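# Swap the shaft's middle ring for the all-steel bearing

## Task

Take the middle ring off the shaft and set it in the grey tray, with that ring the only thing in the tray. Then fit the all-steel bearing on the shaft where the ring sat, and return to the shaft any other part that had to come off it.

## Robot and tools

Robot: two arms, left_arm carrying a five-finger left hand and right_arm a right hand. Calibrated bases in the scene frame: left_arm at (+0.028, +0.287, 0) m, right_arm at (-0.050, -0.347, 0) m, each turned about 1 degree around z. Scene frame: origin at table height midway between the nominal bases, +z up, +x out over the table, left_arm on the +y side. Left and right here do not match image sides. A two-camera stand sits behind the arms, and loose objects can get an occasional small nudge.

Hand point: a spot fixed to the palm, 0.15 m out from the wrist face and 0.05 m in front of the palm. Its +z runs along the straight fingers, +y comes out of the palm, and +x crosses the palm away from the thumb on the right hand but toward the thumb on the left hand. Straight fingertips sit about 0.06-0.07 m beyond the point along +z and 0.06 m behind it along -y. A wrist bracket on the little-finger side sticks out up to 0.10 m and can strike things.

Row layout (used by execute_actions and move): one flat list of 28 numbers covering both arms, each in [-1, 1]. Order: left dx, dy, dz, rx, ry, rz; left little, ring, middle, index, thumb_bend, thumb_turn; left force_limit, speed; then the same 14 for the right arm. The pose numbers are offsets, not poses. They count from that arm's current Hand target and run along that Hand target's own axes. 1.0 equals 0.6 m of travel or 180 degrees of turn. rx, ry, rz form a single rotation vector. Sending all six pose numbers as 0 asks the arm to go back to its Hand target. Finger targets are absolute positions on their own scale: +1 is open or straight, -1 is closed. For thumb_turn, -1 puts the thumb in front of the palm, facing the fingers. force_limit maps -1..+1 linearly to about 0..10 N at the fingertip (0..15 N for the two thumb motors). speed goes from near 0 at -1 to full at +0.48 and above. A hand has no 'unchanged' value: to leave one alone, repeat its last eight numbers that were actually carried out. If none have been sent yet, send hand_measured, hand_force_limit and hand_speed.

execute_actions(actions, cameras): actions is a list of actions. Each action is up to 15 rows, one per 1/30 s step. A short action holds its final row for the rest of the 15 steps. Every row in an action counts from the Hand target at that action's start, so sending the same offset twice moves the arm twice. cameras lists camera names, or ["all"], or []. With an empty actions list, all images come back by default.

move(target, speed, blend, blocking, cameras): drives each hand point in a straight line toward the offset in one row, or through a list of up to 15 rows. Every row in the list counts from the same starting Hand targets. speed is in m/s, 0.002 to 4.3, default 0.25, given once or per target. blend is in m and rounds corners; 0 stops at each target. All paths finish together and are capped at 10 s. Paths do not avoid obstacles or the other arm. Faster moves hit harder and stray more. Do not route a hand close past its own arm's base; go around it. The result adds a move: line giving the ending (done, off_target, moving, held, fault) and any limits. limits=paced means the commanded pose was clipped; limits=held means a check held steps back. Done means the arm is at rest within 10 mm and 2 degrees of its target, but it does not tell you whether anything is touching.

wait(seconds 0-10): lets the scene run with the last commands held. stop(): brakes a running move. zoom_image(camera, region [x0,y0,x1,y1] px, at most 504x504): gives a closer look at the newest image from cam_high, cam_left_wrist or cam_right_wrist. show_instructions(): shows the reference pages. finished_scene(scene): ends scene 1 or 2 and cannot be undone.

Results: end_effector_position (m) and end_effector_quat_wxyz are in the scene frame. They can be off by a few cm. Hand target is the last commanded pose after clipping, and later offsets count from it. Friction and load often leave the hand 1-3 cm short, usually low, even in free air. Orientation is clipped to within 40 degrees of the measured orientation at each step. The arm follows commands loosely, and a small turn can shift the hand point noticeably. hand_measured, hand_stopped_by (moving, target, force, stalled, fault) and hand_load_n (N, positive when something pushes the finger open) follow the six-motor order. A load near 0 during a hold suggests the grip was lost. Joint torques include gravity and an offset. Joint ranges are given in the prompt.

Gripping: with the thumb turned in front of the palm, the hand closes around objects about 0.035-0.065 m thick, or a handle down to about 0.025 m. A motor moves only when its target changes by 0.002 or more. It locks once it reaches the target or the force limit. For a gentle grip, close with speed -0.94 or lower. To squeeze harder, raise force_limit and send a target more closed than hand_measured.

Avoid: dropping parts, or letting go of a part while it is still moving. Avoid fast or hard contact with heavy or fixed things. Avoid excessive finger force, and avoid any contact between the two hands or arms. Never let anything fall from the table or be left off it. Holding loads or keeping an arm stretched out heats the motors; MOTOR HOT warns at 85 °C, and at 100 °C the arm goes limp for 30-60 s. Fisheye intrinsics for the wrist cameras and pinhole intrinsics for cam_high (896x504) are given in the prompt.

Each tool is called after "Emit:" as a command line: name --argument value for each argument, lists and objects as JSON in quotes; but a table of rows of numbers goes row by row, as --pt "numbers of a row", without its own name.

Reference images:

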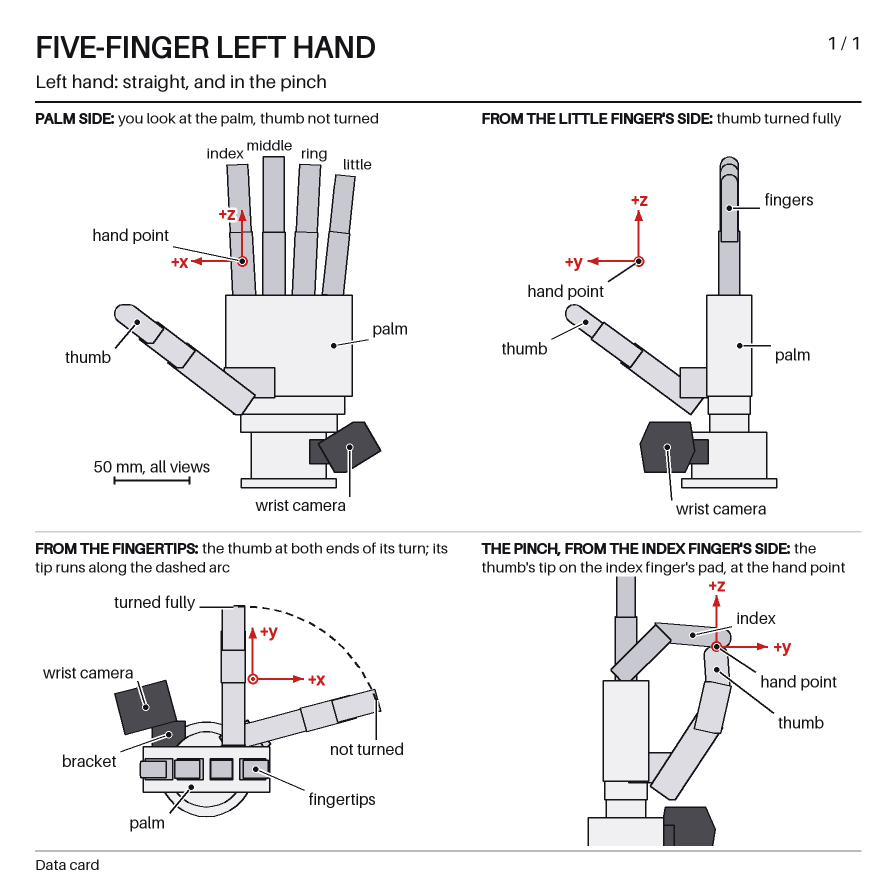

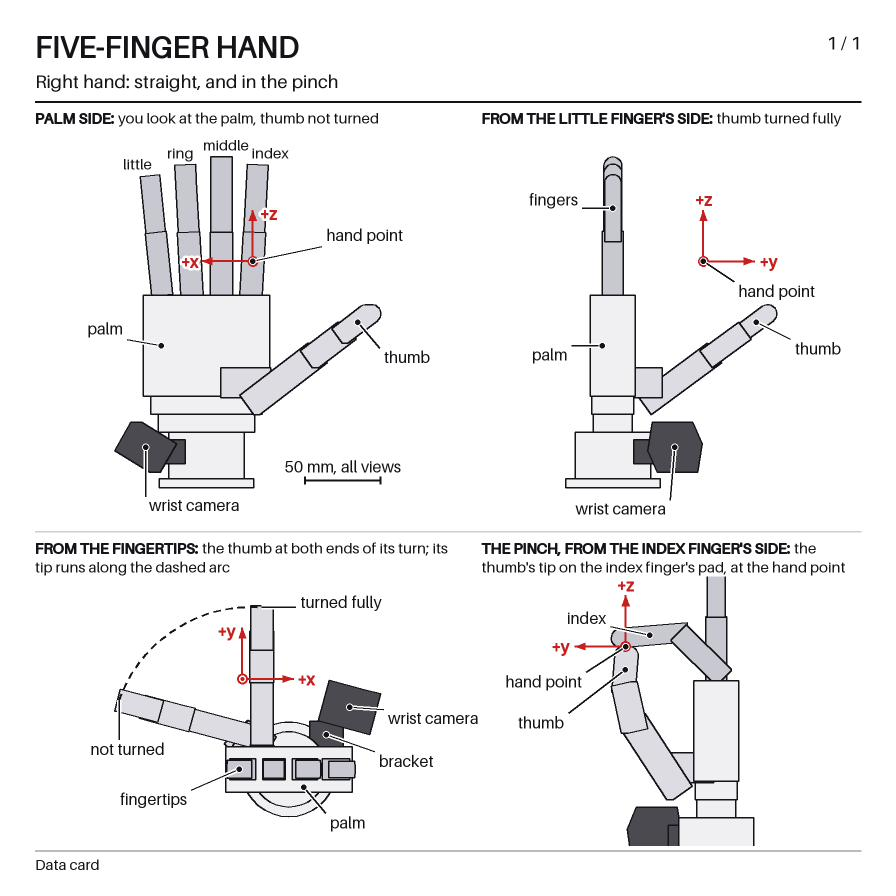

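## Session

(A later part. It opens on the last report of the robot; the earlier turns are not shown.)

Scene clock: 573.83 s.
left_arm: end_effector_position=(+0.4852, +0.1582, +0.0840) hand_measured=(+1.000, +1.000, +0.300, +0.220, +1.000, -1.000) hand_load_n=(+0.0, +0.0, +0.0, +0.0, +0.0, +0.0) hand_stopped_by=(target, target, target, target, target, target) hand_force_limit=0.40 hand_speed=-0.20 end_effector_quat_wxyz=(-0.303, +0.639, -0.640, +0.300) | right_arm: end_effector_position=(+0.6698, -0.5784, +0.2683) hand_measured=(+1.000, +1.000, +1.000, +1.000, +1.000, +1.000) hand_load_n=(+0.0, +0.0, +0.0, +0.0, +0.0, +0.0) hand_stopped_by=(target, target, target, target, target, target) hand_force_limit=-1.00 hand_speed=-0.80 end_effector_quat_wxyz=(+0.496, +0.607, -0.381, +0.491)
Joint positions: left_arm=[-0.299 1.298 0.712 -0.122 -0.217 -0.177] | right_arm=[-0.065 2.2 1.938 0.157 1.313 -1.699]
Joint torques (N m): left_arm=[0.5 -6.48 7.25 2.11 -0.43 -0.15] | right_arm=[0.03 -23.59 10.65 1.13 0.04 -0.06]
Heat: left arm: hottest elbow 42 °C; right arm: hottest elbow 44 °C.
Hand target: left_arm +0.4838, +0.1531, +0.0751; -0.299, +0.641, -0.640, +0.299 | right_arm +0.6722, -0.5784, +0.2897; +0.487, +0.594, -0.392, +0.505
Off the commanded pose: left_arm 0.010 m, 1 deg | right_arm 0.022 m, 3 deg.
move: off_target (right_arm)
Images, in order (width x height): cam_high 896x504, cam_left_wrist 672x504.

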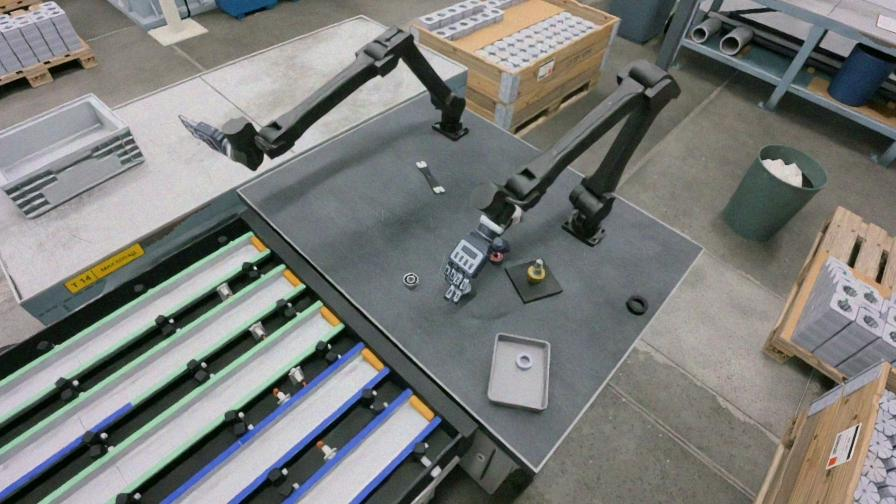

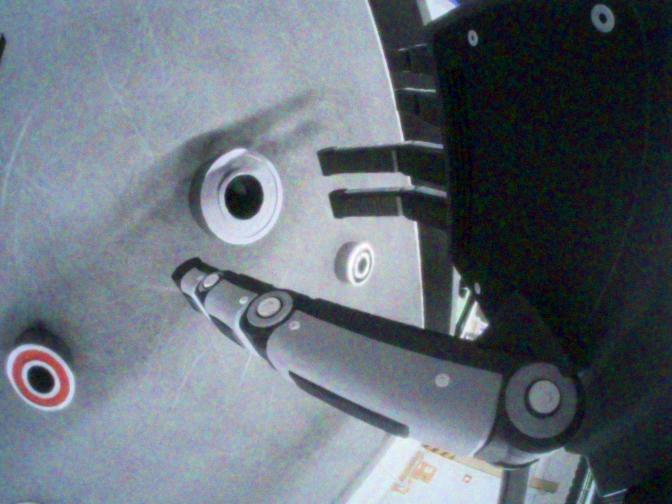

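Emit:
move --target '[-0.03017,0.01267,0.03675,0,0,0,1,1,0.3,0.22,1,-1,0.4,-0.2,0,0,0,0,0,0,1,1,1,1,1,1,-1,-0.8]' --speed 0.1 --cameras '["cam_left_wrist"]'

Emit:
zoom_image --camera "cam_left_wrist" --region '[117, 100, 367, 350]'

Scene clock: 659.30 s.
left_arm: end_effector_position=(+0.4962, +0.1653, +0.0659) hand_measured=(+1.000, +1.000, +0.300, +0.220, +1.000, -1.000) hand_load_n=(-0.5, +0.0, +0.0, +0.0, +0.0, +0.0) hand_stopped_by=(target, target, target, target, target, target) hand_force_limit=0.40 hand_speed=-0.20 end_effector_quat_wxyz=(-0.299, +0.641, -0.636, +0.307) | right_arm: end_effector_position=(+0.6698, -0.5784, +0.2683) hand_measured=(+1.000, +1.000, +1.000, +1.000, +1.000, +1.000) hand_load_n=(+0.5, +0.0, +0.0, +0.0, +0.0, +0.0) hand_stopped_by=(target, target, target, target, target, target) hand_force_limit=-1.00 hand_speed=-0.80 end_effector_quat_wxyz=(+0.496, +0.607, -0.381, +0.491)
Joint positions: left_arm=[-0.265 1.355 0.701 -0.044 -0.182 -0.168] | right_arm=[-0.065 2.2 1.938 0.157 1.313 -1.699]
Joint torques (N m): left_arm=[2.08 -6.83 6.91 2.15 -0.07 0.13] | right_arm=[0.21 -23.65 10.66 1.09 0.04 -0.06]
Heat: left arm: hottest elbow 41 °C; right arm: hottest elbow 44 °C.
Hand target: left_arm +0.4959, +0.1711, +0.0551; -0.299, +0.641, -0.640, +0.299 | right_arm +0.6722, -0.5784, +0.2897; +0.487, +0.594, -0.392, +0.505
Off the commanded pose: left_arm 0.012 m, 1 deg | right_arm 0.022 m, 3 deg.
move: off_target (left_arm, right_arm)
Images, in order (width x height): cam_left_wrist 672x504.

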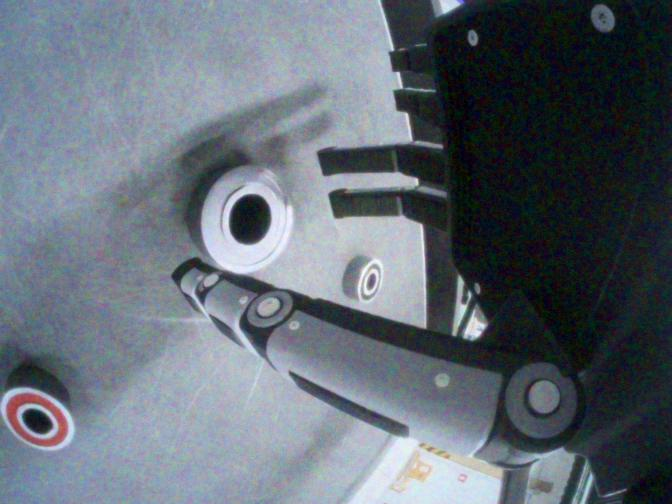

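Scaled by 2.016 from the camera's 672x504 image, which has a finer 960x720 frame.

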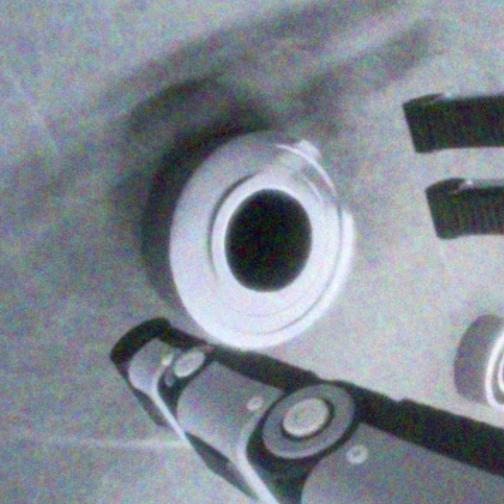

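Emit:
move --target '[0.02267,0.01285,0.02385,0,0,0,1,1,0.3,0.22,1,-1,0.4,-0.2,0,0,0,0,0,0,1,1,1,1,1,1,-1,-0.8]' --speed 0.06 --cameras '["cam_left_wrist"]'

Emit:
zoom_image --camera "cam_left_wrist" --region '[117, 100, 367, 350]'

Scene clock: 682.30 s.
left_arm: end_effector_position=(+0.5020, +0.1636, +0.0477) hand_measured=(+1.000, +1.000, +0.300, +0.220, +1.000, -1.000) hand_load_n=(+0.0, -0.5, +0.0, +0.0, +0.0, +0.0) hand_stopped_by=(target, target, target, target, target, target) hand_force_limit=0.40 hand_speed=-0.20 end_effector_quat_wxyz=(-0.302, +0.642, -0.638, +0.300) | right_arm: end_effector_position=(+0.6698, -0.5784, +0.2683) hand_measured=(+1.000, +1.000, +1.000, +1.000, +1.000, +1.000) hand_load_n=(+0.0, +0.0, +0.0, +0.0, +0.0, +0.0) hand_stopped_by=(target, target, target, target, target, target) hand_force_limit=-1.00 hand_speed=-0.80 end_effector_quat_wxyz=(+0.496, +0.607, -0.381, +0.491)
Joint positions: left_arm=[-0.272 1.411 0.701 0.002 -0.198 -0.167] | right_arm=[-0.065 2.2 1.938 0.157 1.313 -1.699]
Joint torques (N m): left_arm=[0.44 -7.36 7.09 2.17 -0.43 -0.08] | right_arm=[0.15 -23.59 10.65 1.13 0.04 -0.06]
Heat: left arm: hottest elbow 41 °C; right arm: hottest elbow 45 °C.
Hand target: left_arm +0.5018, +0.1574, +0.0400; -0.299, +0.641, -0.641, +0.299 | right_arm +0.6722, -0.5784, +0.2897; +0.487, +0.594, -0.392, +0.505
Off the commanded pose: left_arm 0.010 m, 1 deg | right_arm 0.022 m, 3 deg.
move: off_target (right_arm)
Images, in order (width x height): cam_left_wrist 672x504.

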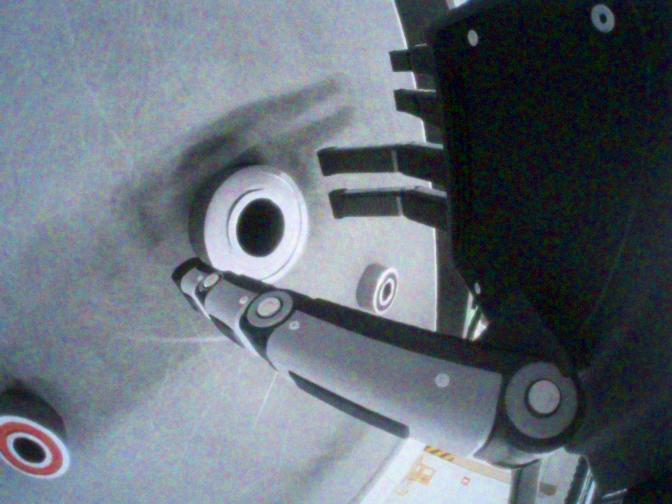

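Scaled by 2.016 from the camera's 672x504 image, which has a finer 960x720 frame.

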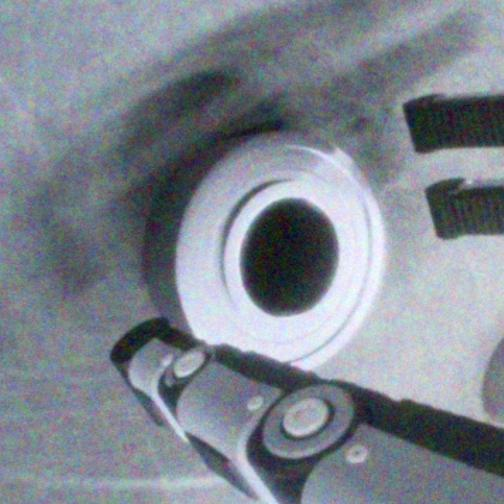

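Emit:
move --pt "0.00833 0.00383 0.0032 0 0 0 1 1 0.3 0.22 1 -1 0.4 -0.2 0 0 0 0 0 0 1 1 1 1 1 1 -1 -0.8" --pt "0.00833 0.01149 0.00965 0 0 0 1 1 0.3 0.22 1 -1 0.4 -0.2 0 0 0 0 0 0 1 1 1 1 1 1 -1 -0.8" --speed 0.04 --cameras '["cam_left_wrist"]'

Emit:
zoom_image --camera "cam_left_wrist" --region '[117, 100, 367, 350]'

Scene clock: 719.83 s.
left_arm: end_effector_position=(+0.5049, +0.1585, +0.0417) hand_measured=(+1.000, +1.000, +0.300, +0.220, +1.000, -1.000) hand_load_n=(+0.0, +0.0, +0.0, +0.0, -0.5, +0.0) hand_stopped_by=(target, target, target, target, target, target) hand_force_limit=0.40 hand_speed=-0.20 end_effector_quat_wxyz=(-0.305, +0.639, -0.639, +0.301) | right_arm: end_effector_position=(+0.6698, -0.5784, +0.2683) hand_measured=(+1.000, +1.000, +1.000, +1.000, +1.000, +1.000) hand_load_n=(+0.0, +0.5, +0.0, +0.0, +0.0, +0.0) hand_stopped_by=(target, target, target, target, target, target) hand_force_limit=-1.00 hand_speed=-0.80 end_effector_quat_wxyz=(+0.496, +0.607, -0.381, +0.491)
Joint positions: left_arm=[-0.284 1.434 0.701 0.03 -0.208 -0.168] | right_arm=[-0.065 2.2 1.938 0.157 1.313 -1.699]
Joint torques (N m): left_arm=[0.38 -7.59 6.52 2.19 -0.44 -0.16] | right_arm=[0.03 -23.41 10.66 1.14 0.02 -0.06]
Motor temperatures (°C): left_arm=[24 26 40 25 20 22] | right_arm=[22 36 45 21 21 23]
Heat: left arm: hottest elbow 40 °C; right arm: hottest elbow 45 °C.
Hand target: left_arm +0.5019, +0.1525, +0.0310; -0.299, +0.641, -0.640, +0.299 | right_arm +0.6722, -0.5784, +0.2897; +0.487, +0.594, -0.392, +0.505
Off the commanded pose: left_arm 0.013 m, 1 deg | right_arm 0.022 m, 3 deg.
move: off_target (left_arm, right_arm)
Images, in order (width x height): cam_left_wrist 672x504.

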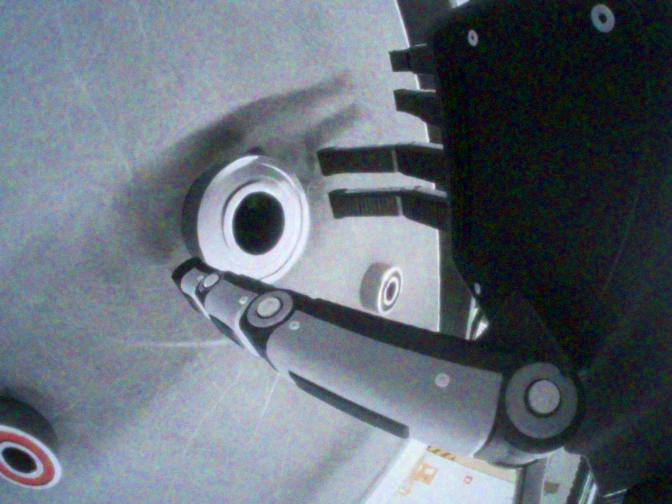

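Scaled by 2.016 from the camera's 672x504 image, which has a finer 960x720 frame.

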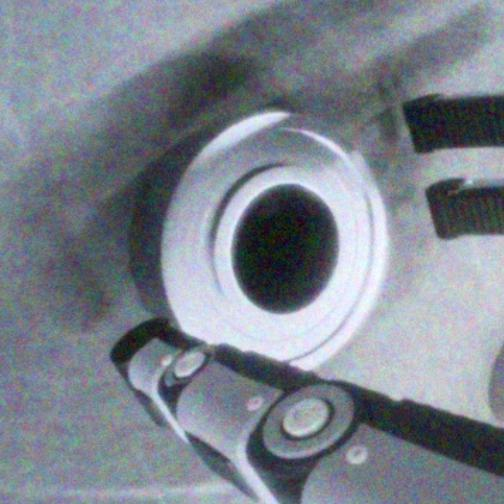

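Emit:
move --pt "0.00667 -0.03294 -0.03853 0 0 0 1 1 0.3 0.22 1 -1 0.4 -0.2 0 0 0 0 0 0 1 1 1 1 1 1 -1 -0.8" --pt "0.00667 0.00217 -0.00907 0 0 0 1 1 0.3 0.22 1 -1 0.4 -0.2 0 0 0 0 0 0 1 1 1 1 1 1 -1 -0.8" --speed 0.06 --cameras '["cam_left_wrist"]'

Emit:
zoom_image --camera "cam_left_wrist" --region '[117, 100, 367, 350]'

Scene clock: 756.03 s.
left_arm: end_effector_position=(+0.5001, +0.1545, +0.0440) hand_measured=(+1.000, +1.000, +0.300, +0.220, +1.000, -1.000) hand_load_n=(-0.5, +0.0, +0.0, +0.0, +0.0, +0.0) hand_stopped_by=(target, target, target, target, target, target) hand_force_limit=0.40 hand_speed=-0.20 end_effector_quat_wxyz=(-0.305, +0.639, -0.639, +0.301) | right_arm: end_effector_position=(+0.6698, -0.5784, +0.2683) hand_measured=(+1.000, +1.000, +1.000, +1.000, +1.000, +1.000) hand_load_n=(+0.0, +0.0, +0.0, +0.0, +0.0, +0.0) hand_stopped_by=(target, target, target, target, target, target) hand_force_limit=-1.00 hand_speed=-0.80 end_effector_quat_wxyz=(+0.496, +0.607, -0.381, +0.491)
Joint positions: left_arm=[-0.298 1.42 0.695 0.02 -0.218 -0.177] | right_arm=[-0.065 2.2 1.938 0.157 1.313 -1.699]
Joint torques (N m): left_arm=[0.32 -7.47 6.49 2.19 -0.44 -0.16] | right_arm=[0.09 -23.71 10.67 1.07 0.02 -0.06]
Heat: left arm: hottest elbow 40 °C; right arm: hottest elbow 45 °C.
Hand target: left_arm +0.4966, +0.1484, +0.0333; -0.299, +0.641, -0.641, +0.299 | right_arm +0.6722, -0.5784, +0.2897; +0.487, +0.594, -0.392, +0.505
Off the commanded pose: left_arm 0.012 m, 1 deg | right_arm 0.022 m, 3 deg.
move: off_target (left_arm, right_arm)
Images, in order (width x height): cam_left_wrist 672x504.

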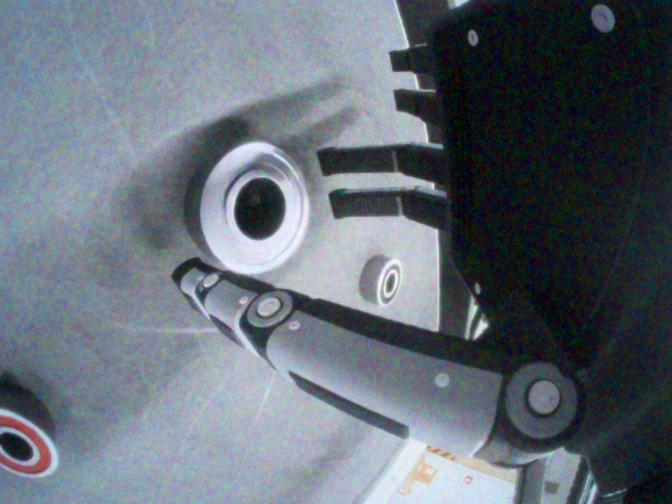

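Scaled by 2.016 from the camera's 672x504 image, which has a finer 960x720 frame.

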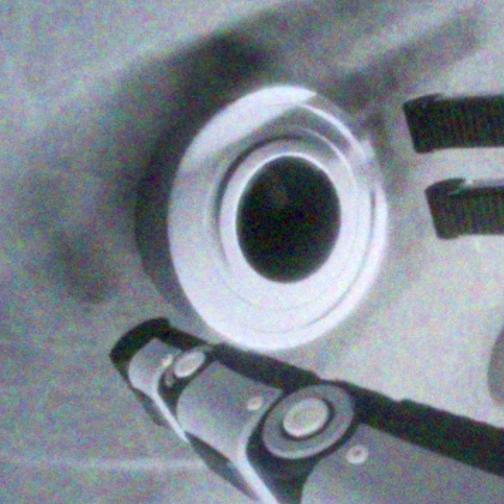

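Emit:
move --pt "-0.021 -0.0238 -0.02868 0 0 0 1 1 0.3 0.22 1 -1 0.4 -0.2 0 0 0 0 0 0 1 1 1 1 1 1 -1 -0.8" --pt "-0.021 0.00533 -0.00117 0 0 0 1 1 0.3 0.22 1 -1 0.4 -0.2 0 0 0 0 0 0 1 1 1 1 1 1 -1 -0.8" --speed 0.06 --cameras '["cam_left_wrist"]'

Emit:
zoom_image --camera "cam_left_wrist" --region '[117, 100, 367, 350]'

Scene clock: 775.40 s.
left_arm: end_effector_position=(+0.4945, +0.1545, +0.0418) hand_measured=(+1.000, +1.000, +0.300, +0.220, +1.000, -1.000) hand_load_n=(+0.0, +0.0, +0.0, +0.0, +0.5, +0.0) hand_stopped_by=(target, target, target, target, target, target) hand_force_limit=0.40 hand_speed=-0.20 end_effector_quat_wxyz=(-0.300, +0.638, -0.640, +0.306) | right_arm: end_effector_position=(+0.6698, -0.5784, +0.2683) hand_measured=(+1.000, +1.000, +1.000, +1.000, +1.000, +1.000) hand_load_n=(+0.0, +0.0, +0.0, +0.0, +0.0, +0.0) hand_stopped_by=(target, target, target, target, target, target) hand_force_limit=-1.00 hand_speed=-0.80 end_effector_quat_wxyz=(+0.496, +0.607, -0.381, +0.491)
Joint positions: left_arm=[-0.295 1.411 0.676 0.033 -0.204 -0.177] | right_arm=[-0.065 2.2 1.938 0.157 1.313 -1.699]
Joint torques (N m): left_arm=[2.26 -7.3 6.48 2.11 -0.06 0.05] | right_arm=[0.15 -23.59 10.65 1.1 0.03 -0.06]
Heat: left arm: hottest elbow 39 °C; right arm: hottest elbow 45 °C.
Hand target: left_arm +0.4941, +0.1611, +0.0313; -0.299, +0.641, -0.641, +0.299 | right_arm +0.6722, -0.5784, +0.2897; +0.487, +0.594, -0.392, +0.505
Off the commanded pose: left_arm 0.012 m, 1 deg | right_arm 0.022 m, 3 deg.
move: off_target (left_arm, right_arm)
Images, in order (width x height): cam_left_wrist 672x504.

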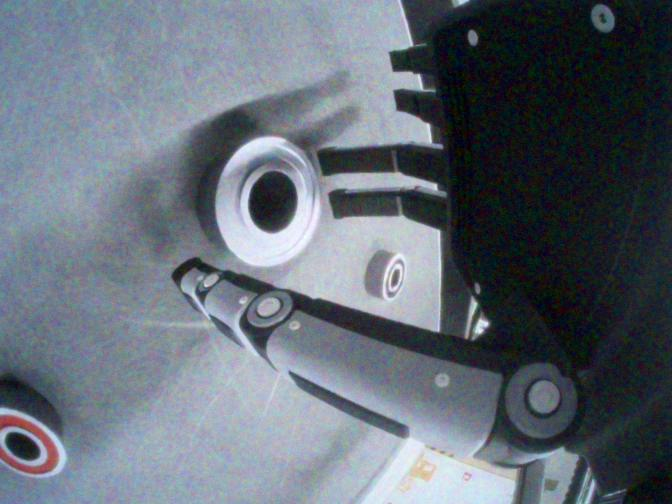

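Scaled by 2.016 from the camera's 672x504 image, which has a finer 960x720 frame.

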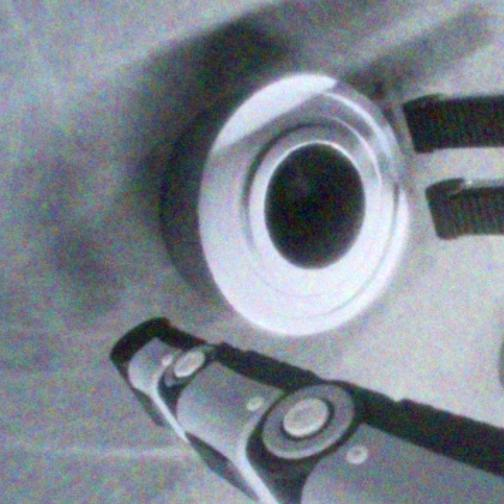

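Emit:
move --target '[-0.01,0.00575,0.00482,0,0,0,1,1,0.3,0.22,1,-1,0.4,-0.2,0,0,0,0,0,0,1,1,1,1,1,1,-1,-0.8]' --speed 0.06 --cameras '["cam_left_wrist"]'

Emit:
zoom_image --camera "cam_left_wrist" --region '[117, 100, 367, 350]'

Scene clock: 790.87 s.
left_arm: end_effector_position=(+0.4958, +0.1600, +0.0390) hand_measured=(+1.000, +1.000, +0.300, +0.220, +1.000, -1.000) hand_load_n=(+0.0, +0.0, +0.0, +0.0, +0.0, +0.0) hand_stopped_by=(target, target, target, target, target, target) hand_force_limit=0.40 hand_speed=-0.20 end_effector_quat_wxyz=(-0.300, +0.640, -0.636, +0.308) | right_arm: end_effector_position=(+0.6698, -0.5784, +0.2683) hand_measured=(+1.000, +1.000, +1.000, +1.000, +1.000, +1.000) hand_load_n=(+0.0, +0.0, +0.0, +0.0, +0.0, +0.0) hand_stopped_by=(target, target, target, target, target, target) hand_force_limit=-1.00 hand_speed=-0.80 end_effector_quat_wxyz=(+0.496, +0.607, -0.381, +0.491)
Joint positions: left_arm=[-0.279 1.416 0.668 0.051 -0.192 -0.175] | right_arm=[-0.065 2.2 1.938 0.157 1.313 -1.699]
Joint torques (N m): left_arm=[2.26 -7.18 6.3 2.17 -0.04 0.13] | right_arm=[0.09 -23.53 10.66 1.11 0.03 -0.06]
Heat: left arm: hottest elbow 39 °C; right arm: hottest elbow 45 °C.
Hand target: left_arm +0.4942, +0.1672, +0.0269; -0.299, +0.641, -0.640, +0.299 | right_arm +0.6722, -0.5784, +0.2897; +0.487, +0.594, -0.392, +0.505
Off the commanded pose: left_arm 0.014 m, 1 deg | right_arm 0.022 m, 3 deg.
move: off_target (left_arm, right_arm)
Images, in order (width x height): cam_left_wrist 672x504.

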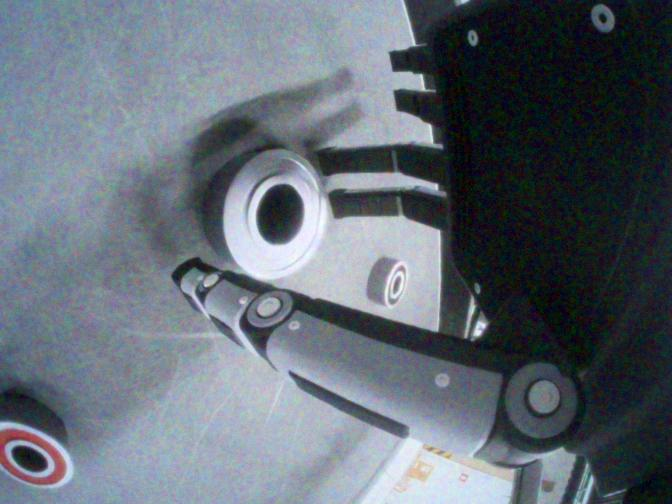

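Scaled by 2.016 from the camera's 672x504 image, which has a finer 960x720 frame.

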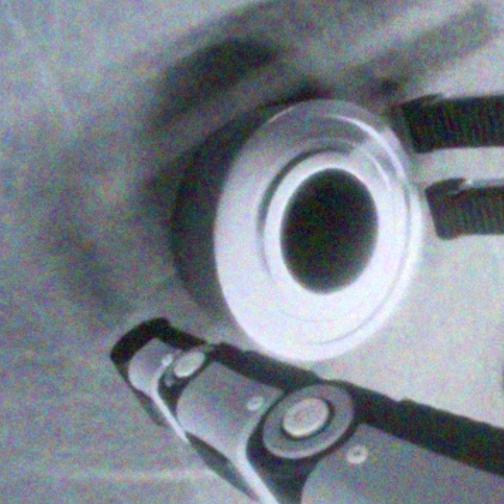

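Emit:
move --target '[0,0,0,0,0,0,1,1,-0.6,-0.62,0.6,-1,0.4,-0.8,0,0,0,0,0,0,1,1,1,1,1,1,-1,-0.8]' --speed 0.06 --cameras '["cam_left_wrist"]'

Emit:
zoom_image --camera "cam_left_wrist" --region '[117, 100, 367, 350]'

Scene clock: 802.63 s.
left_arm: end_effector_position=(+0.4963, +0.1599, +0.0394) hand_measured=(+1.000, +1.000, +0.010, -0.072, +0.862, -1.000) hand_load_n=(-0.5, +0.0, +10.0, +9.0, +17.0, +0.0) hand_stopped_by=(target, target, force, force, force, target) hand_force_limit=0.40 hand_speed=-0.80 end_effector_quat_wxyz=(-0.301, +0.640, -0.636, +0.309) | right_arm: end_effector_position=(+0.6698, -0.5784, +0.2683) hand_measured=(+1.000, +1.000, +1.000, +1.000, +1.000, +1.000) hand_load_n=(+0.0, +0.0, +0.0, +0.0, +0.0, +0.0) hand_stopped_by=(target, target, target, target, target, target) hand_force_limit=-1.00 hand_speed=-0.80 end_effector_quat_wxyz=(+0.496, +0.607, -0.381, +0.491)
Joint positions: left_arm=[-0.279 1.416 0.668 0.054 -0.192 -0.174] | right_arm=[-0.065 2.2 1.938 0.157 1.313 -1.699]
Joint torques (N m): left_arm=[2.2 -7.18 6.28 2.06 -0.06 0.12] | right_arm=[0.03 -23.47 10.67 1.13 0.03 -0.07]
Heat: left arm: hottest elbow 38 °C; right arm: hottest elbow 45 °C.
Hand target: left_arm +0.4942, +0.1671, +0.0270; -0.299, +0.641, -0.640, +0.299 | right_arm +0.6722, -0.5784, +0.2897; +0.487, +0.594, -0.392, +0.505
Off the commanded pose: left_arm 0.015 m, 1 deg | right_arm 0.022 m, 3 deg.
move: off_target (left_arm, right_arm)
Images, in order (width x height): cam_left_wrist 672x504.

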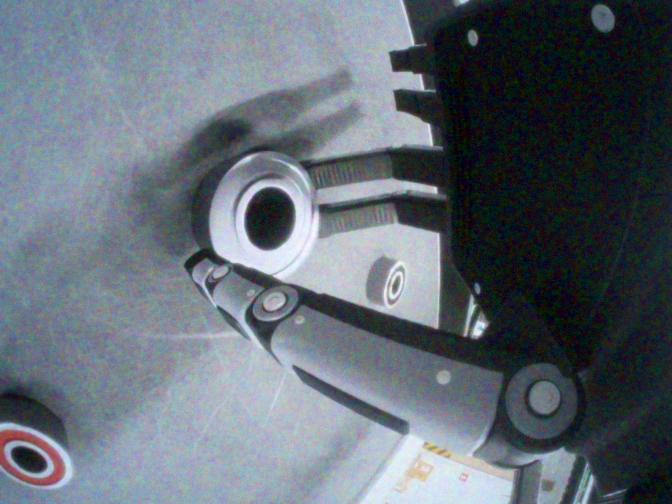

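Scaled by 2.016 from the camera's 672x504 image, which has a finer 960x720 frame.

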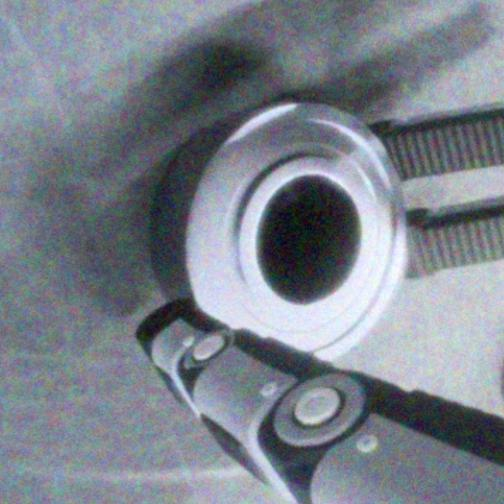

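Emit:
move --pt "0 -0.08732 -0.05153 0 0 0 1 1 -0.6 -0.62 0.6 -1 0.4 -0.8 0 0 0 0 0 0 1 1 1 1 1 1 -1 -0.8" --pt "0 -0.21065 -0.17683 0 0 0 1 1 -0.6 -0.62 0.6 -1 0.4 -0.8 0 0 0 0 0 0 1 1 1 1 1 1 -1 -0.8" --pt "-0.19983 -0.03362 -0.38773 0 0 0 1 1 -0.6 -0.62 0.6 -1 0.4 -0.8 0 0 0 0 0 0 1 1 1 1 1 1 -1 -0.8" --pt "-0.19983 0.02 -0.34272 0 0 0 1 1 -0.6 -0.62 0.6 -1 0.4 -0.8 0 0 0 0 0 0 1 1 1 1 1 1 -1 -0.8" --speed '[0.06,0.15,0.15,0.06]' --blend '[0.01,0.02,0.01,0]' --cameras '["cam_high","cam_left_wrist"]'

Emit:
zoom_image --camera "cam_left_wrist" --region '[117, 100, 367, 350]'

Emit:
zoom_image --camera "cam_high" --region '[476, 200, 596, 320]'

Scene clock: 843.43 s.
left_arm: end_effector_position=(+0.3249, +0.2824, +0.1453) hand_measured=(+1.000, +1.000, +0.010, -0.072, +0.862, -1.000) hand_load_n=(+0.0, +0.0, +10.0, +8.5, +17.0, +0.0) hand_stopped_by=(target, target, force, force, force, target) hand_force_limit=0.40 hand_speed=-0.80 end_effector_quat_wxyz=(-0.287, +0.646, -0.644, +0.293) | right_arm: end_effector_position=(+0.6698, -0.5784, +0.2683) hand_measured=(+1.000, +1.000, +1.000, +1.000, +1.000, +1.000) hand_load_n=(+0.0, +0.0, +0.0, +0.0, +0.0, +0.0) hand_stopped_by=(target, target, target, target, target, target) hand_force_limit=-1.00 hand_speed=-0.80 end_effector_quat_wxyz=(+0.496, +0.607, -0.381, +0.491)
Joint positions: left_arm=[0.125 0.641 0.528 -0.618 0.116 0.09] | right_arm=[-0.065 2.2 1.938 0.157 1.313 -1.699]
Joint torques (N m): left_arm=[2.26 -0.15 9.06 2.39 0.2 0.11] | right_arm=[0.15 -23.47 10.63 1.1 0.04 -0.07]
Heat: left arm: hottest elbow 38 °C; right arm: hottest elbow 45 °C.
Hand target: left_arm +0.3288, +0.2869, +0.1499; -0.299, +0.641, -0.641, +0.299 | right_arm +0.6722, -0.5784, +0.2897; +0.487, +0.594, -0.392, +0.505
Off the commanded pose: left_arm 0.008 m, 2 deg | right_arm 0.022 m, 3 deg.
move: off_target (right_arm)
Images, in order (width x height): cam_high 896x504, cam_left_wrist 672x504.

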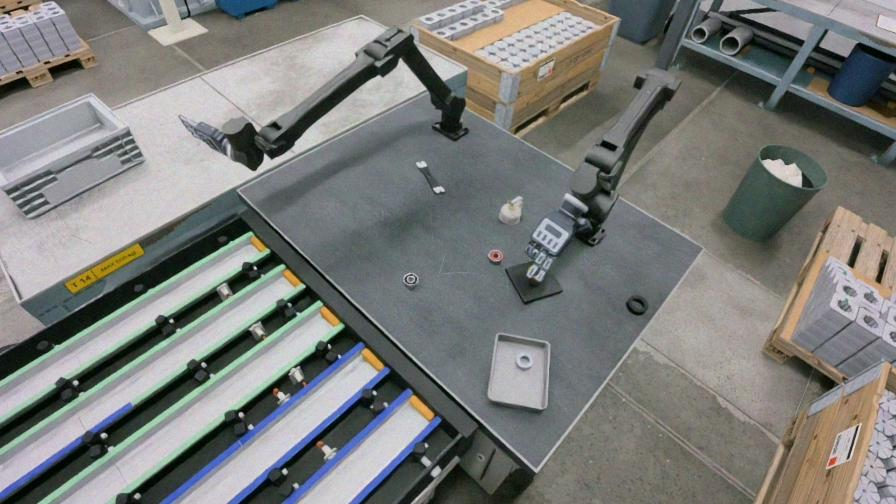

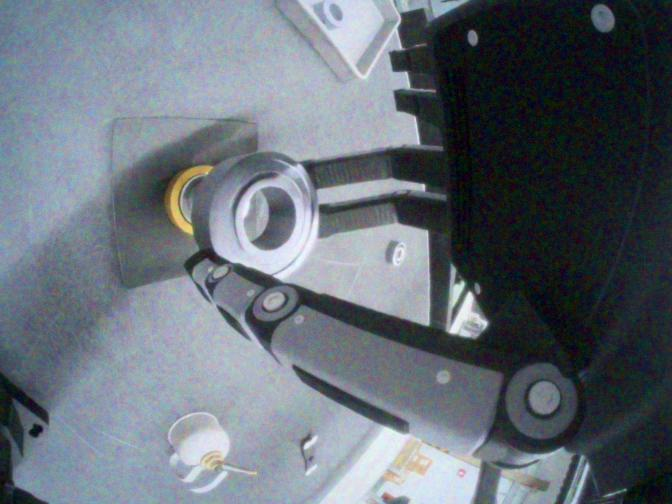

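Scaled by 2.016 from the camera's 672x504 image, which has a finer 960x720 frame.

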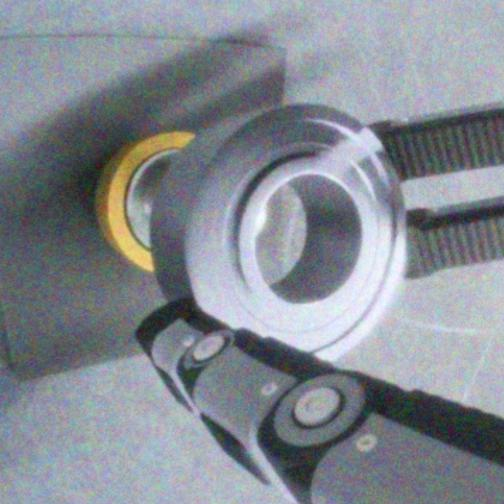

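Scaled by 4.200 from the camera's 896x504 image, which has a finer 1280x720 frame.

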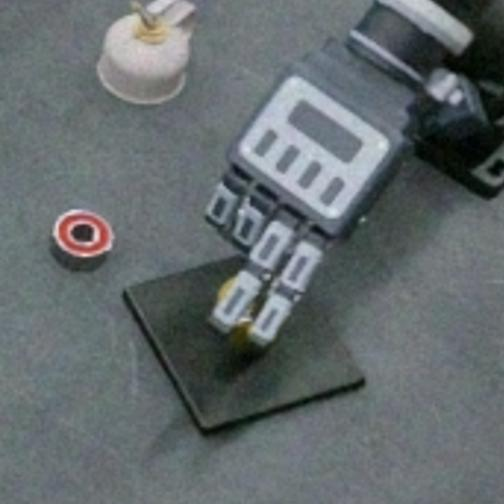

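Emit:
move --target '[0,0.02298,0.01929,0,0,0,1,1,-0.6,-0.62,0.6,-1,0.4,-0.8,0,0,0,0,0,0,1,1,1,1,1,1,-1,-0.8]' --speed 0.05 --cameras '["cam_left_wrist"]'

Emit:
zoom_image --camera "cam_left_wrist" --region '[117, 100, 367, 350]'

Scene clock: 854.43 s.
left_arm: end_effector_position=(+0.3248, +0.2823, +0.1299) hand_measured=(+1.000, +1.000, +0.010, -0.072, +0.862, -1.000) hand_load_n=(+0.0, +0.0, +10.0, +8.5, +17.5, +0.0) hand_stopped_by=(target, target, force, force, force, target) hand_force_limit=0.40 hand_speed=-0.80 end_effector_quat_wxyz=(-0.290, +0.645, -0.642, +0.296) | right_arm: end_effector_position=(+0.6698, -0.5784, +0.2683) hand_measured=(+1.000, +1.000, +1.000, +1.000, +1.000, +1.000) hand_load_n=(+0.0, +0.0, +0.0, +0.0, +0.0, +0.0) hand_stopped_by=(target, target, target, target, target, target) hand_force_limit=-1.00 hand_speed=-0.80 end_effector_quat_wxyz=(+0.496, +0.607, -0.381, +0.491)
Joint positions: left_arm=[0.125 0.641 0.483 -0.564 0.116 0.09] | right_arm=[-0.065 2.2 1.938 0.157 1.313 -1.699]
Joint torques (N m): left_arm=[2.2 0.79 8.99 2.39 0.2 0.11] | right_arm=[0.03 -23.59 10.66 1.07 0.04 -0.05]
Heat: left arm: hottest elbow 39 °C; right arm: hottest elbow 45 °C.
Hand target: left_arm +0.3288, +0.2869, +0.1318; -0.299, +0.641, -0.641, +0.299 | right_arm +0.6722, -0.5784, +0.2897; +0.487, +0.594, -0.392, +0.505
Off the commanded pose: left_arm 0.006 m, 1 deg | right_arm 0.022 m, 3 deg.
move: off_target (right_arm)
Images, in order (width x height): cam_left_wrist 672x504.

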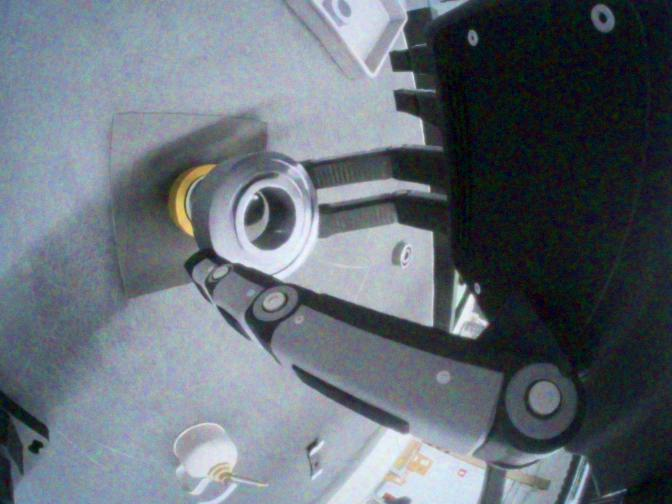

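Scaled by 2.016 from the camera's 672x504 image, which has a finer 960x720 frame.

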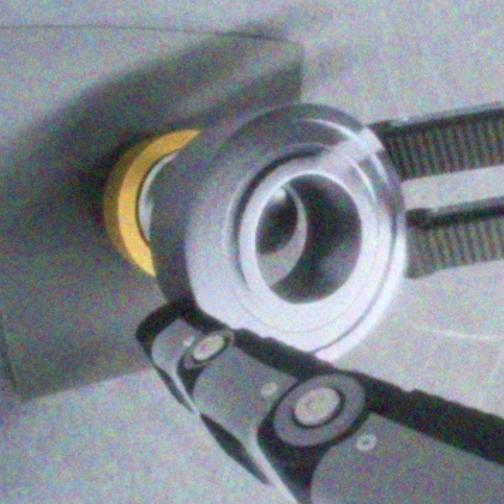

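Emit:
zoom_image --camera "cam_left_wrist" --region '[230, 170, 320, 260]'

Scaled by 5.600 from the camera's 672x504 image, which has a finer 960x720 frame.

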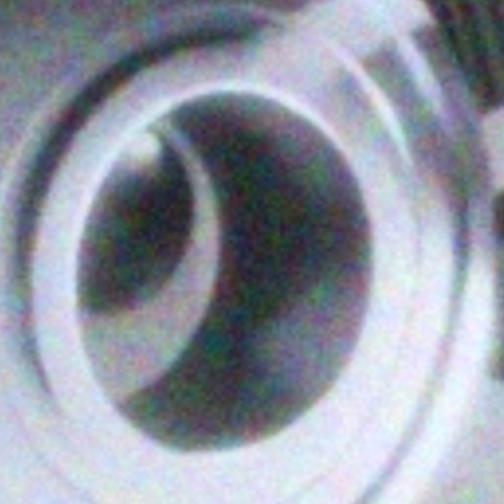

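Emit:
move --target '[-0.00667,-0.00214,0.00255,0,0,0,1,1,-0.6,-0.62,0.6,-1,0.4,-0.8,0,0,0,0,0,0,1,1,1,1,1,1,-1,-0.8]' --speed 0.05 --cameras '["cam_left_wrist"]'

Emit:
zoom_image --camera "cam_left_wrist" --region '[230, 170, 320, 260]'

Scene clock: 917.83 s.
left_arm: end_effector_position=(+0.3258, +0.2861, +0.1291) hand_measured=(+1.000, +1.000, +0.010, -0.072, +0.862, -1.000) hand_load_n=(+0.0, +0.0, +10.0, +8.5, +17.5, -0.5) hand_stopped_by=(target, target, force, force, force, target) hand_force_limit=0.40 hand_speed=-0.80 end_effector_quat_wxyz=(-0.290, +0.645, -0.642, +0.296) | right_arm: end_effector_position=(+0.6698, -0.5784, +0.2683) hand_measured=(+1.000, +1.000, +1.000, +1.000, +1.000, +1.000) hand_load_n=(+0.0, +0.0, +0.0, +0.0, +0.0, +0.0) hand_stopped_by=(target, target, target, target, target, target) hand_force_limit=-1.00 hand_speed=-0.80 end_effector_quat_wxyz=(+0.496, +0.607, -0.381, +0.491)
Joint positions: left_arm=[0.144 0.648 0.483 -0.558 0.13 0.101] | right_arm=[-0.065 2.2 1.938 0.157 1.313 -1.699]
Joint torques (N m): left_arm=[2.2 1.03 9.26 2.4 0.2 0.11] | right_arm=[0.09 -23.53 10.67 1.1 0.03 -0.05]
Heat: left arm: hottest elbow 39 °C; right arm: hottest elbow 45 °C.
Hand target: left_arm +0.3307, +0.2909, +0.1318; -0.299, +0.641, -0.641, +0.299 | right_arm +0.6722, -0.5784, +0.2897; +0.487, +0.594, -0.392, +0.505
Off the commanded pose: left_arm 0.007 m, 1 deg | right_arm 0.022 m, 3 deg.
move: off_target (right_arm)
Images, in order (width x height): cam_left_wrist 672x504.

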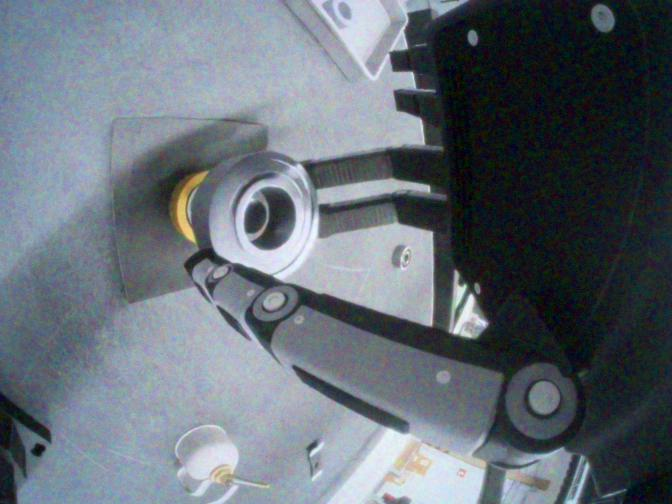

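Scaled by 5.600 from the camera's 672x504 image, which has a finer 960x720 frame.

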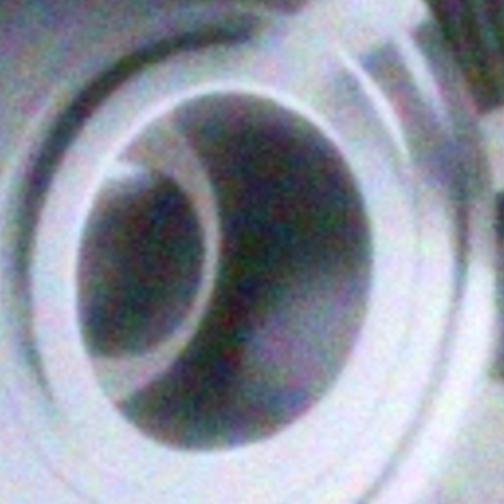

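Emit:
move --target '[0,0.01532,0.01286,0,0,0,1,1,-0.6,-0.62,0.6,-1,0.4,-0.8,0,0,0,0,0,0,1,1,1,1,1,1,-1,-0.8]' --speed 0.05 --cameras '["cam_left_wrist"]'

Emit:
zoom_image --camera "cam_left_wrist" --region '[230, 170, 320, 260]'

Scene clock: 936.10 s.
left_arm: end_effector_position=(+0.3268, +0.2863, +0.1188) hand_measured=(+1.000, +1.000, +0.010, -0.072, +0.862, -1.000) hand_load_n=(+0.0, +0.0, +10.0, +8.5, +17.5, +0.0) hand_stopped_by=(target, target, force, force, force, target) hand_force_limit=0.40 hand_speed=-0.80 end_effector_quat_wxyz=(-0.291, +0.644, -0.642, +0.297) | right_arm: end_effector_position=(+0.6698, -0.5784, +0.2683) hand_measured=(+1.000, +1.000, +1.000, +1.000, +1.000, +1.000) hand_load_n=(+0.0, +0.0, +0.0, +0.0, +0.0, +0.0) hand_stopped_by=(target, target, target, target, target, target) hand_force_limit=-1.00 hand_speed=-0.80 end_effector_quat_wxyz=(+0.496, +0.607, -0.381, +0.491)
Joint positions: left_arm=[0.144 0.658 0.458 -0.519 0.13 0.102] | right_arm=[-0.065 2.2 1.938 0.157 1.313 -1.699]
Joint torques (N m): left_arm=[2.14 1.03 8.95 2.33 0.21 0.11] | right_arm=[0.03 -23.59 10.66 1.11 0.03 -0.06]
Heat: left arm: hottest elbow 40 °C; right arm: hottest elbow 45 °C.
Hand target: left_arm +0.3308, +0.2909, +0.1198; -0.299, +0.641, -0.641, +0.299 | right_arm +0.6722, -0.5784, +0.2897; +0.487, +0.594, -0.392, +0.505
Off the commanded pose: left_arm 0.006 m, 1 deg | right_arm 0.022 m, 3 deg.
move: off_target (right_arm)
Images, in order (width x height): cam_left_wrist 672x504.

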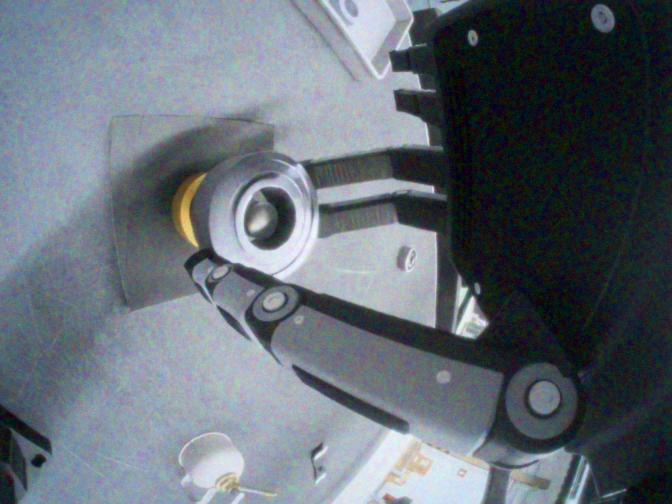

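Scaled by 5.600 from the camera's 672x504 image, which has a finer 960x720 frame.

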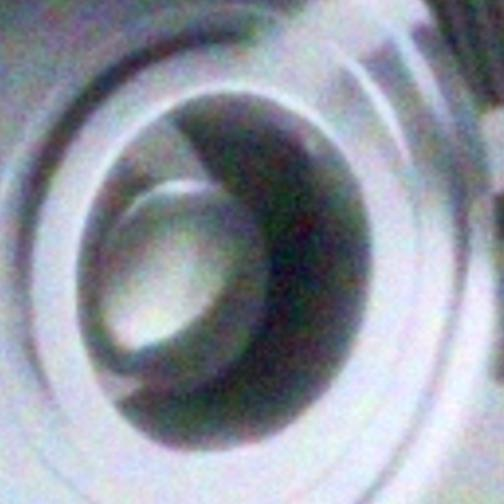

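Emit:
move --target '[0.0193,0,0,0,0,0,1,1,-0.6,-0.62,0.6,-1,0.4,-0.8,0,0,0,0,0,0,1,1,1,1,1,1,-1,-0.8]' --speed 0.04 --cameras '["cam_left_wrist"]'

Emit:
zoom_image --camera "cam_left_wrist" --region '[230, 170, 320, 260]'

Scene clock: 950.40 s.
left_arm: end_effector_position=(+0.3272, +0.2833, +0.1181) hand_measured=(+1.000, +1.000, +0.010, -0.072, +0.862, -1.000) hand_load_n=(+0.0, +0.0, +10.0, +8.5, +17.5, +0.0) hand_stopped_by=(target, target, force, force, force, target) hand_force_limit=0.40 hand_speed=-0.80 end_effector_quat_wxyz=(-0.296, +0.642, -0.644, +0.291) | right_arm: end_effector_position=(+0.6698, -0.5784, +0.2683) hand_measured=(+1.000, +1.000, +1.000, +1.000, +1.000, +1.000) hand_load_n=(+0.0, +0.0, +0.0, +0.0, +0.0, +0.0) hand_stopped_by=(target, target, target, target, target, target) hand_force_limit=-1.00 hand_speed=-0.80 end_effector_quat_wxyz=(+0.496, +0.607, -0.381, +0.491)
Joint positions: left_arm=[0.113 0.658 0.458 -0.519 0.096 0.093] | right_arm=[-0.065 2.2 1.938 0.157 1.313 -1.699]
Joint torques (N m): left_arm=[0.32 0.32 8.72 2.37 -0.2 -0.17] | right_arm=[-0.15 -23.47 10.67 1.09 0.04 -0.06]
Heat: left arm: hottest elbow 41 °C; right arm: hottest elbow 45 °C.
Hand target: left_arm +0.3308, +0.2794, +0.1198; -0.299, +0.641, -0.640, +0.299 | right_arm +0.6722, -0.5784, +0.2897; +0.487, +0.594, -0.392, +0.505
Off the commanded pose: left_arm 0.006 m, 1 deg | right_arm 0.022 m, 3 deg.
move: off_target (right_arm)
Images, in order (width x height): cam_left_wrist 672x504.

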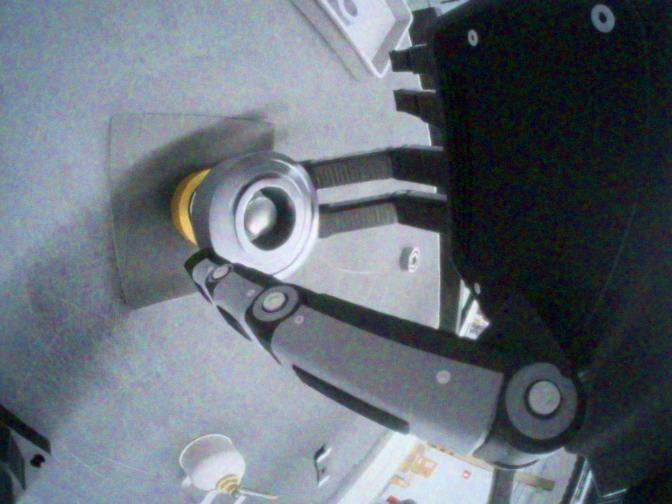

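Scaled by 5.600 from the camera's 672x504 image, which has a finer 960x720 frame.

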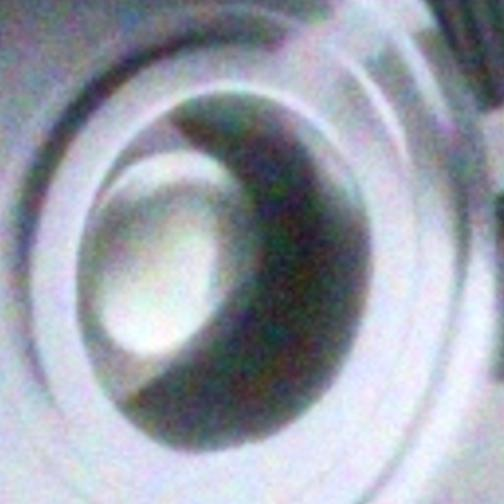

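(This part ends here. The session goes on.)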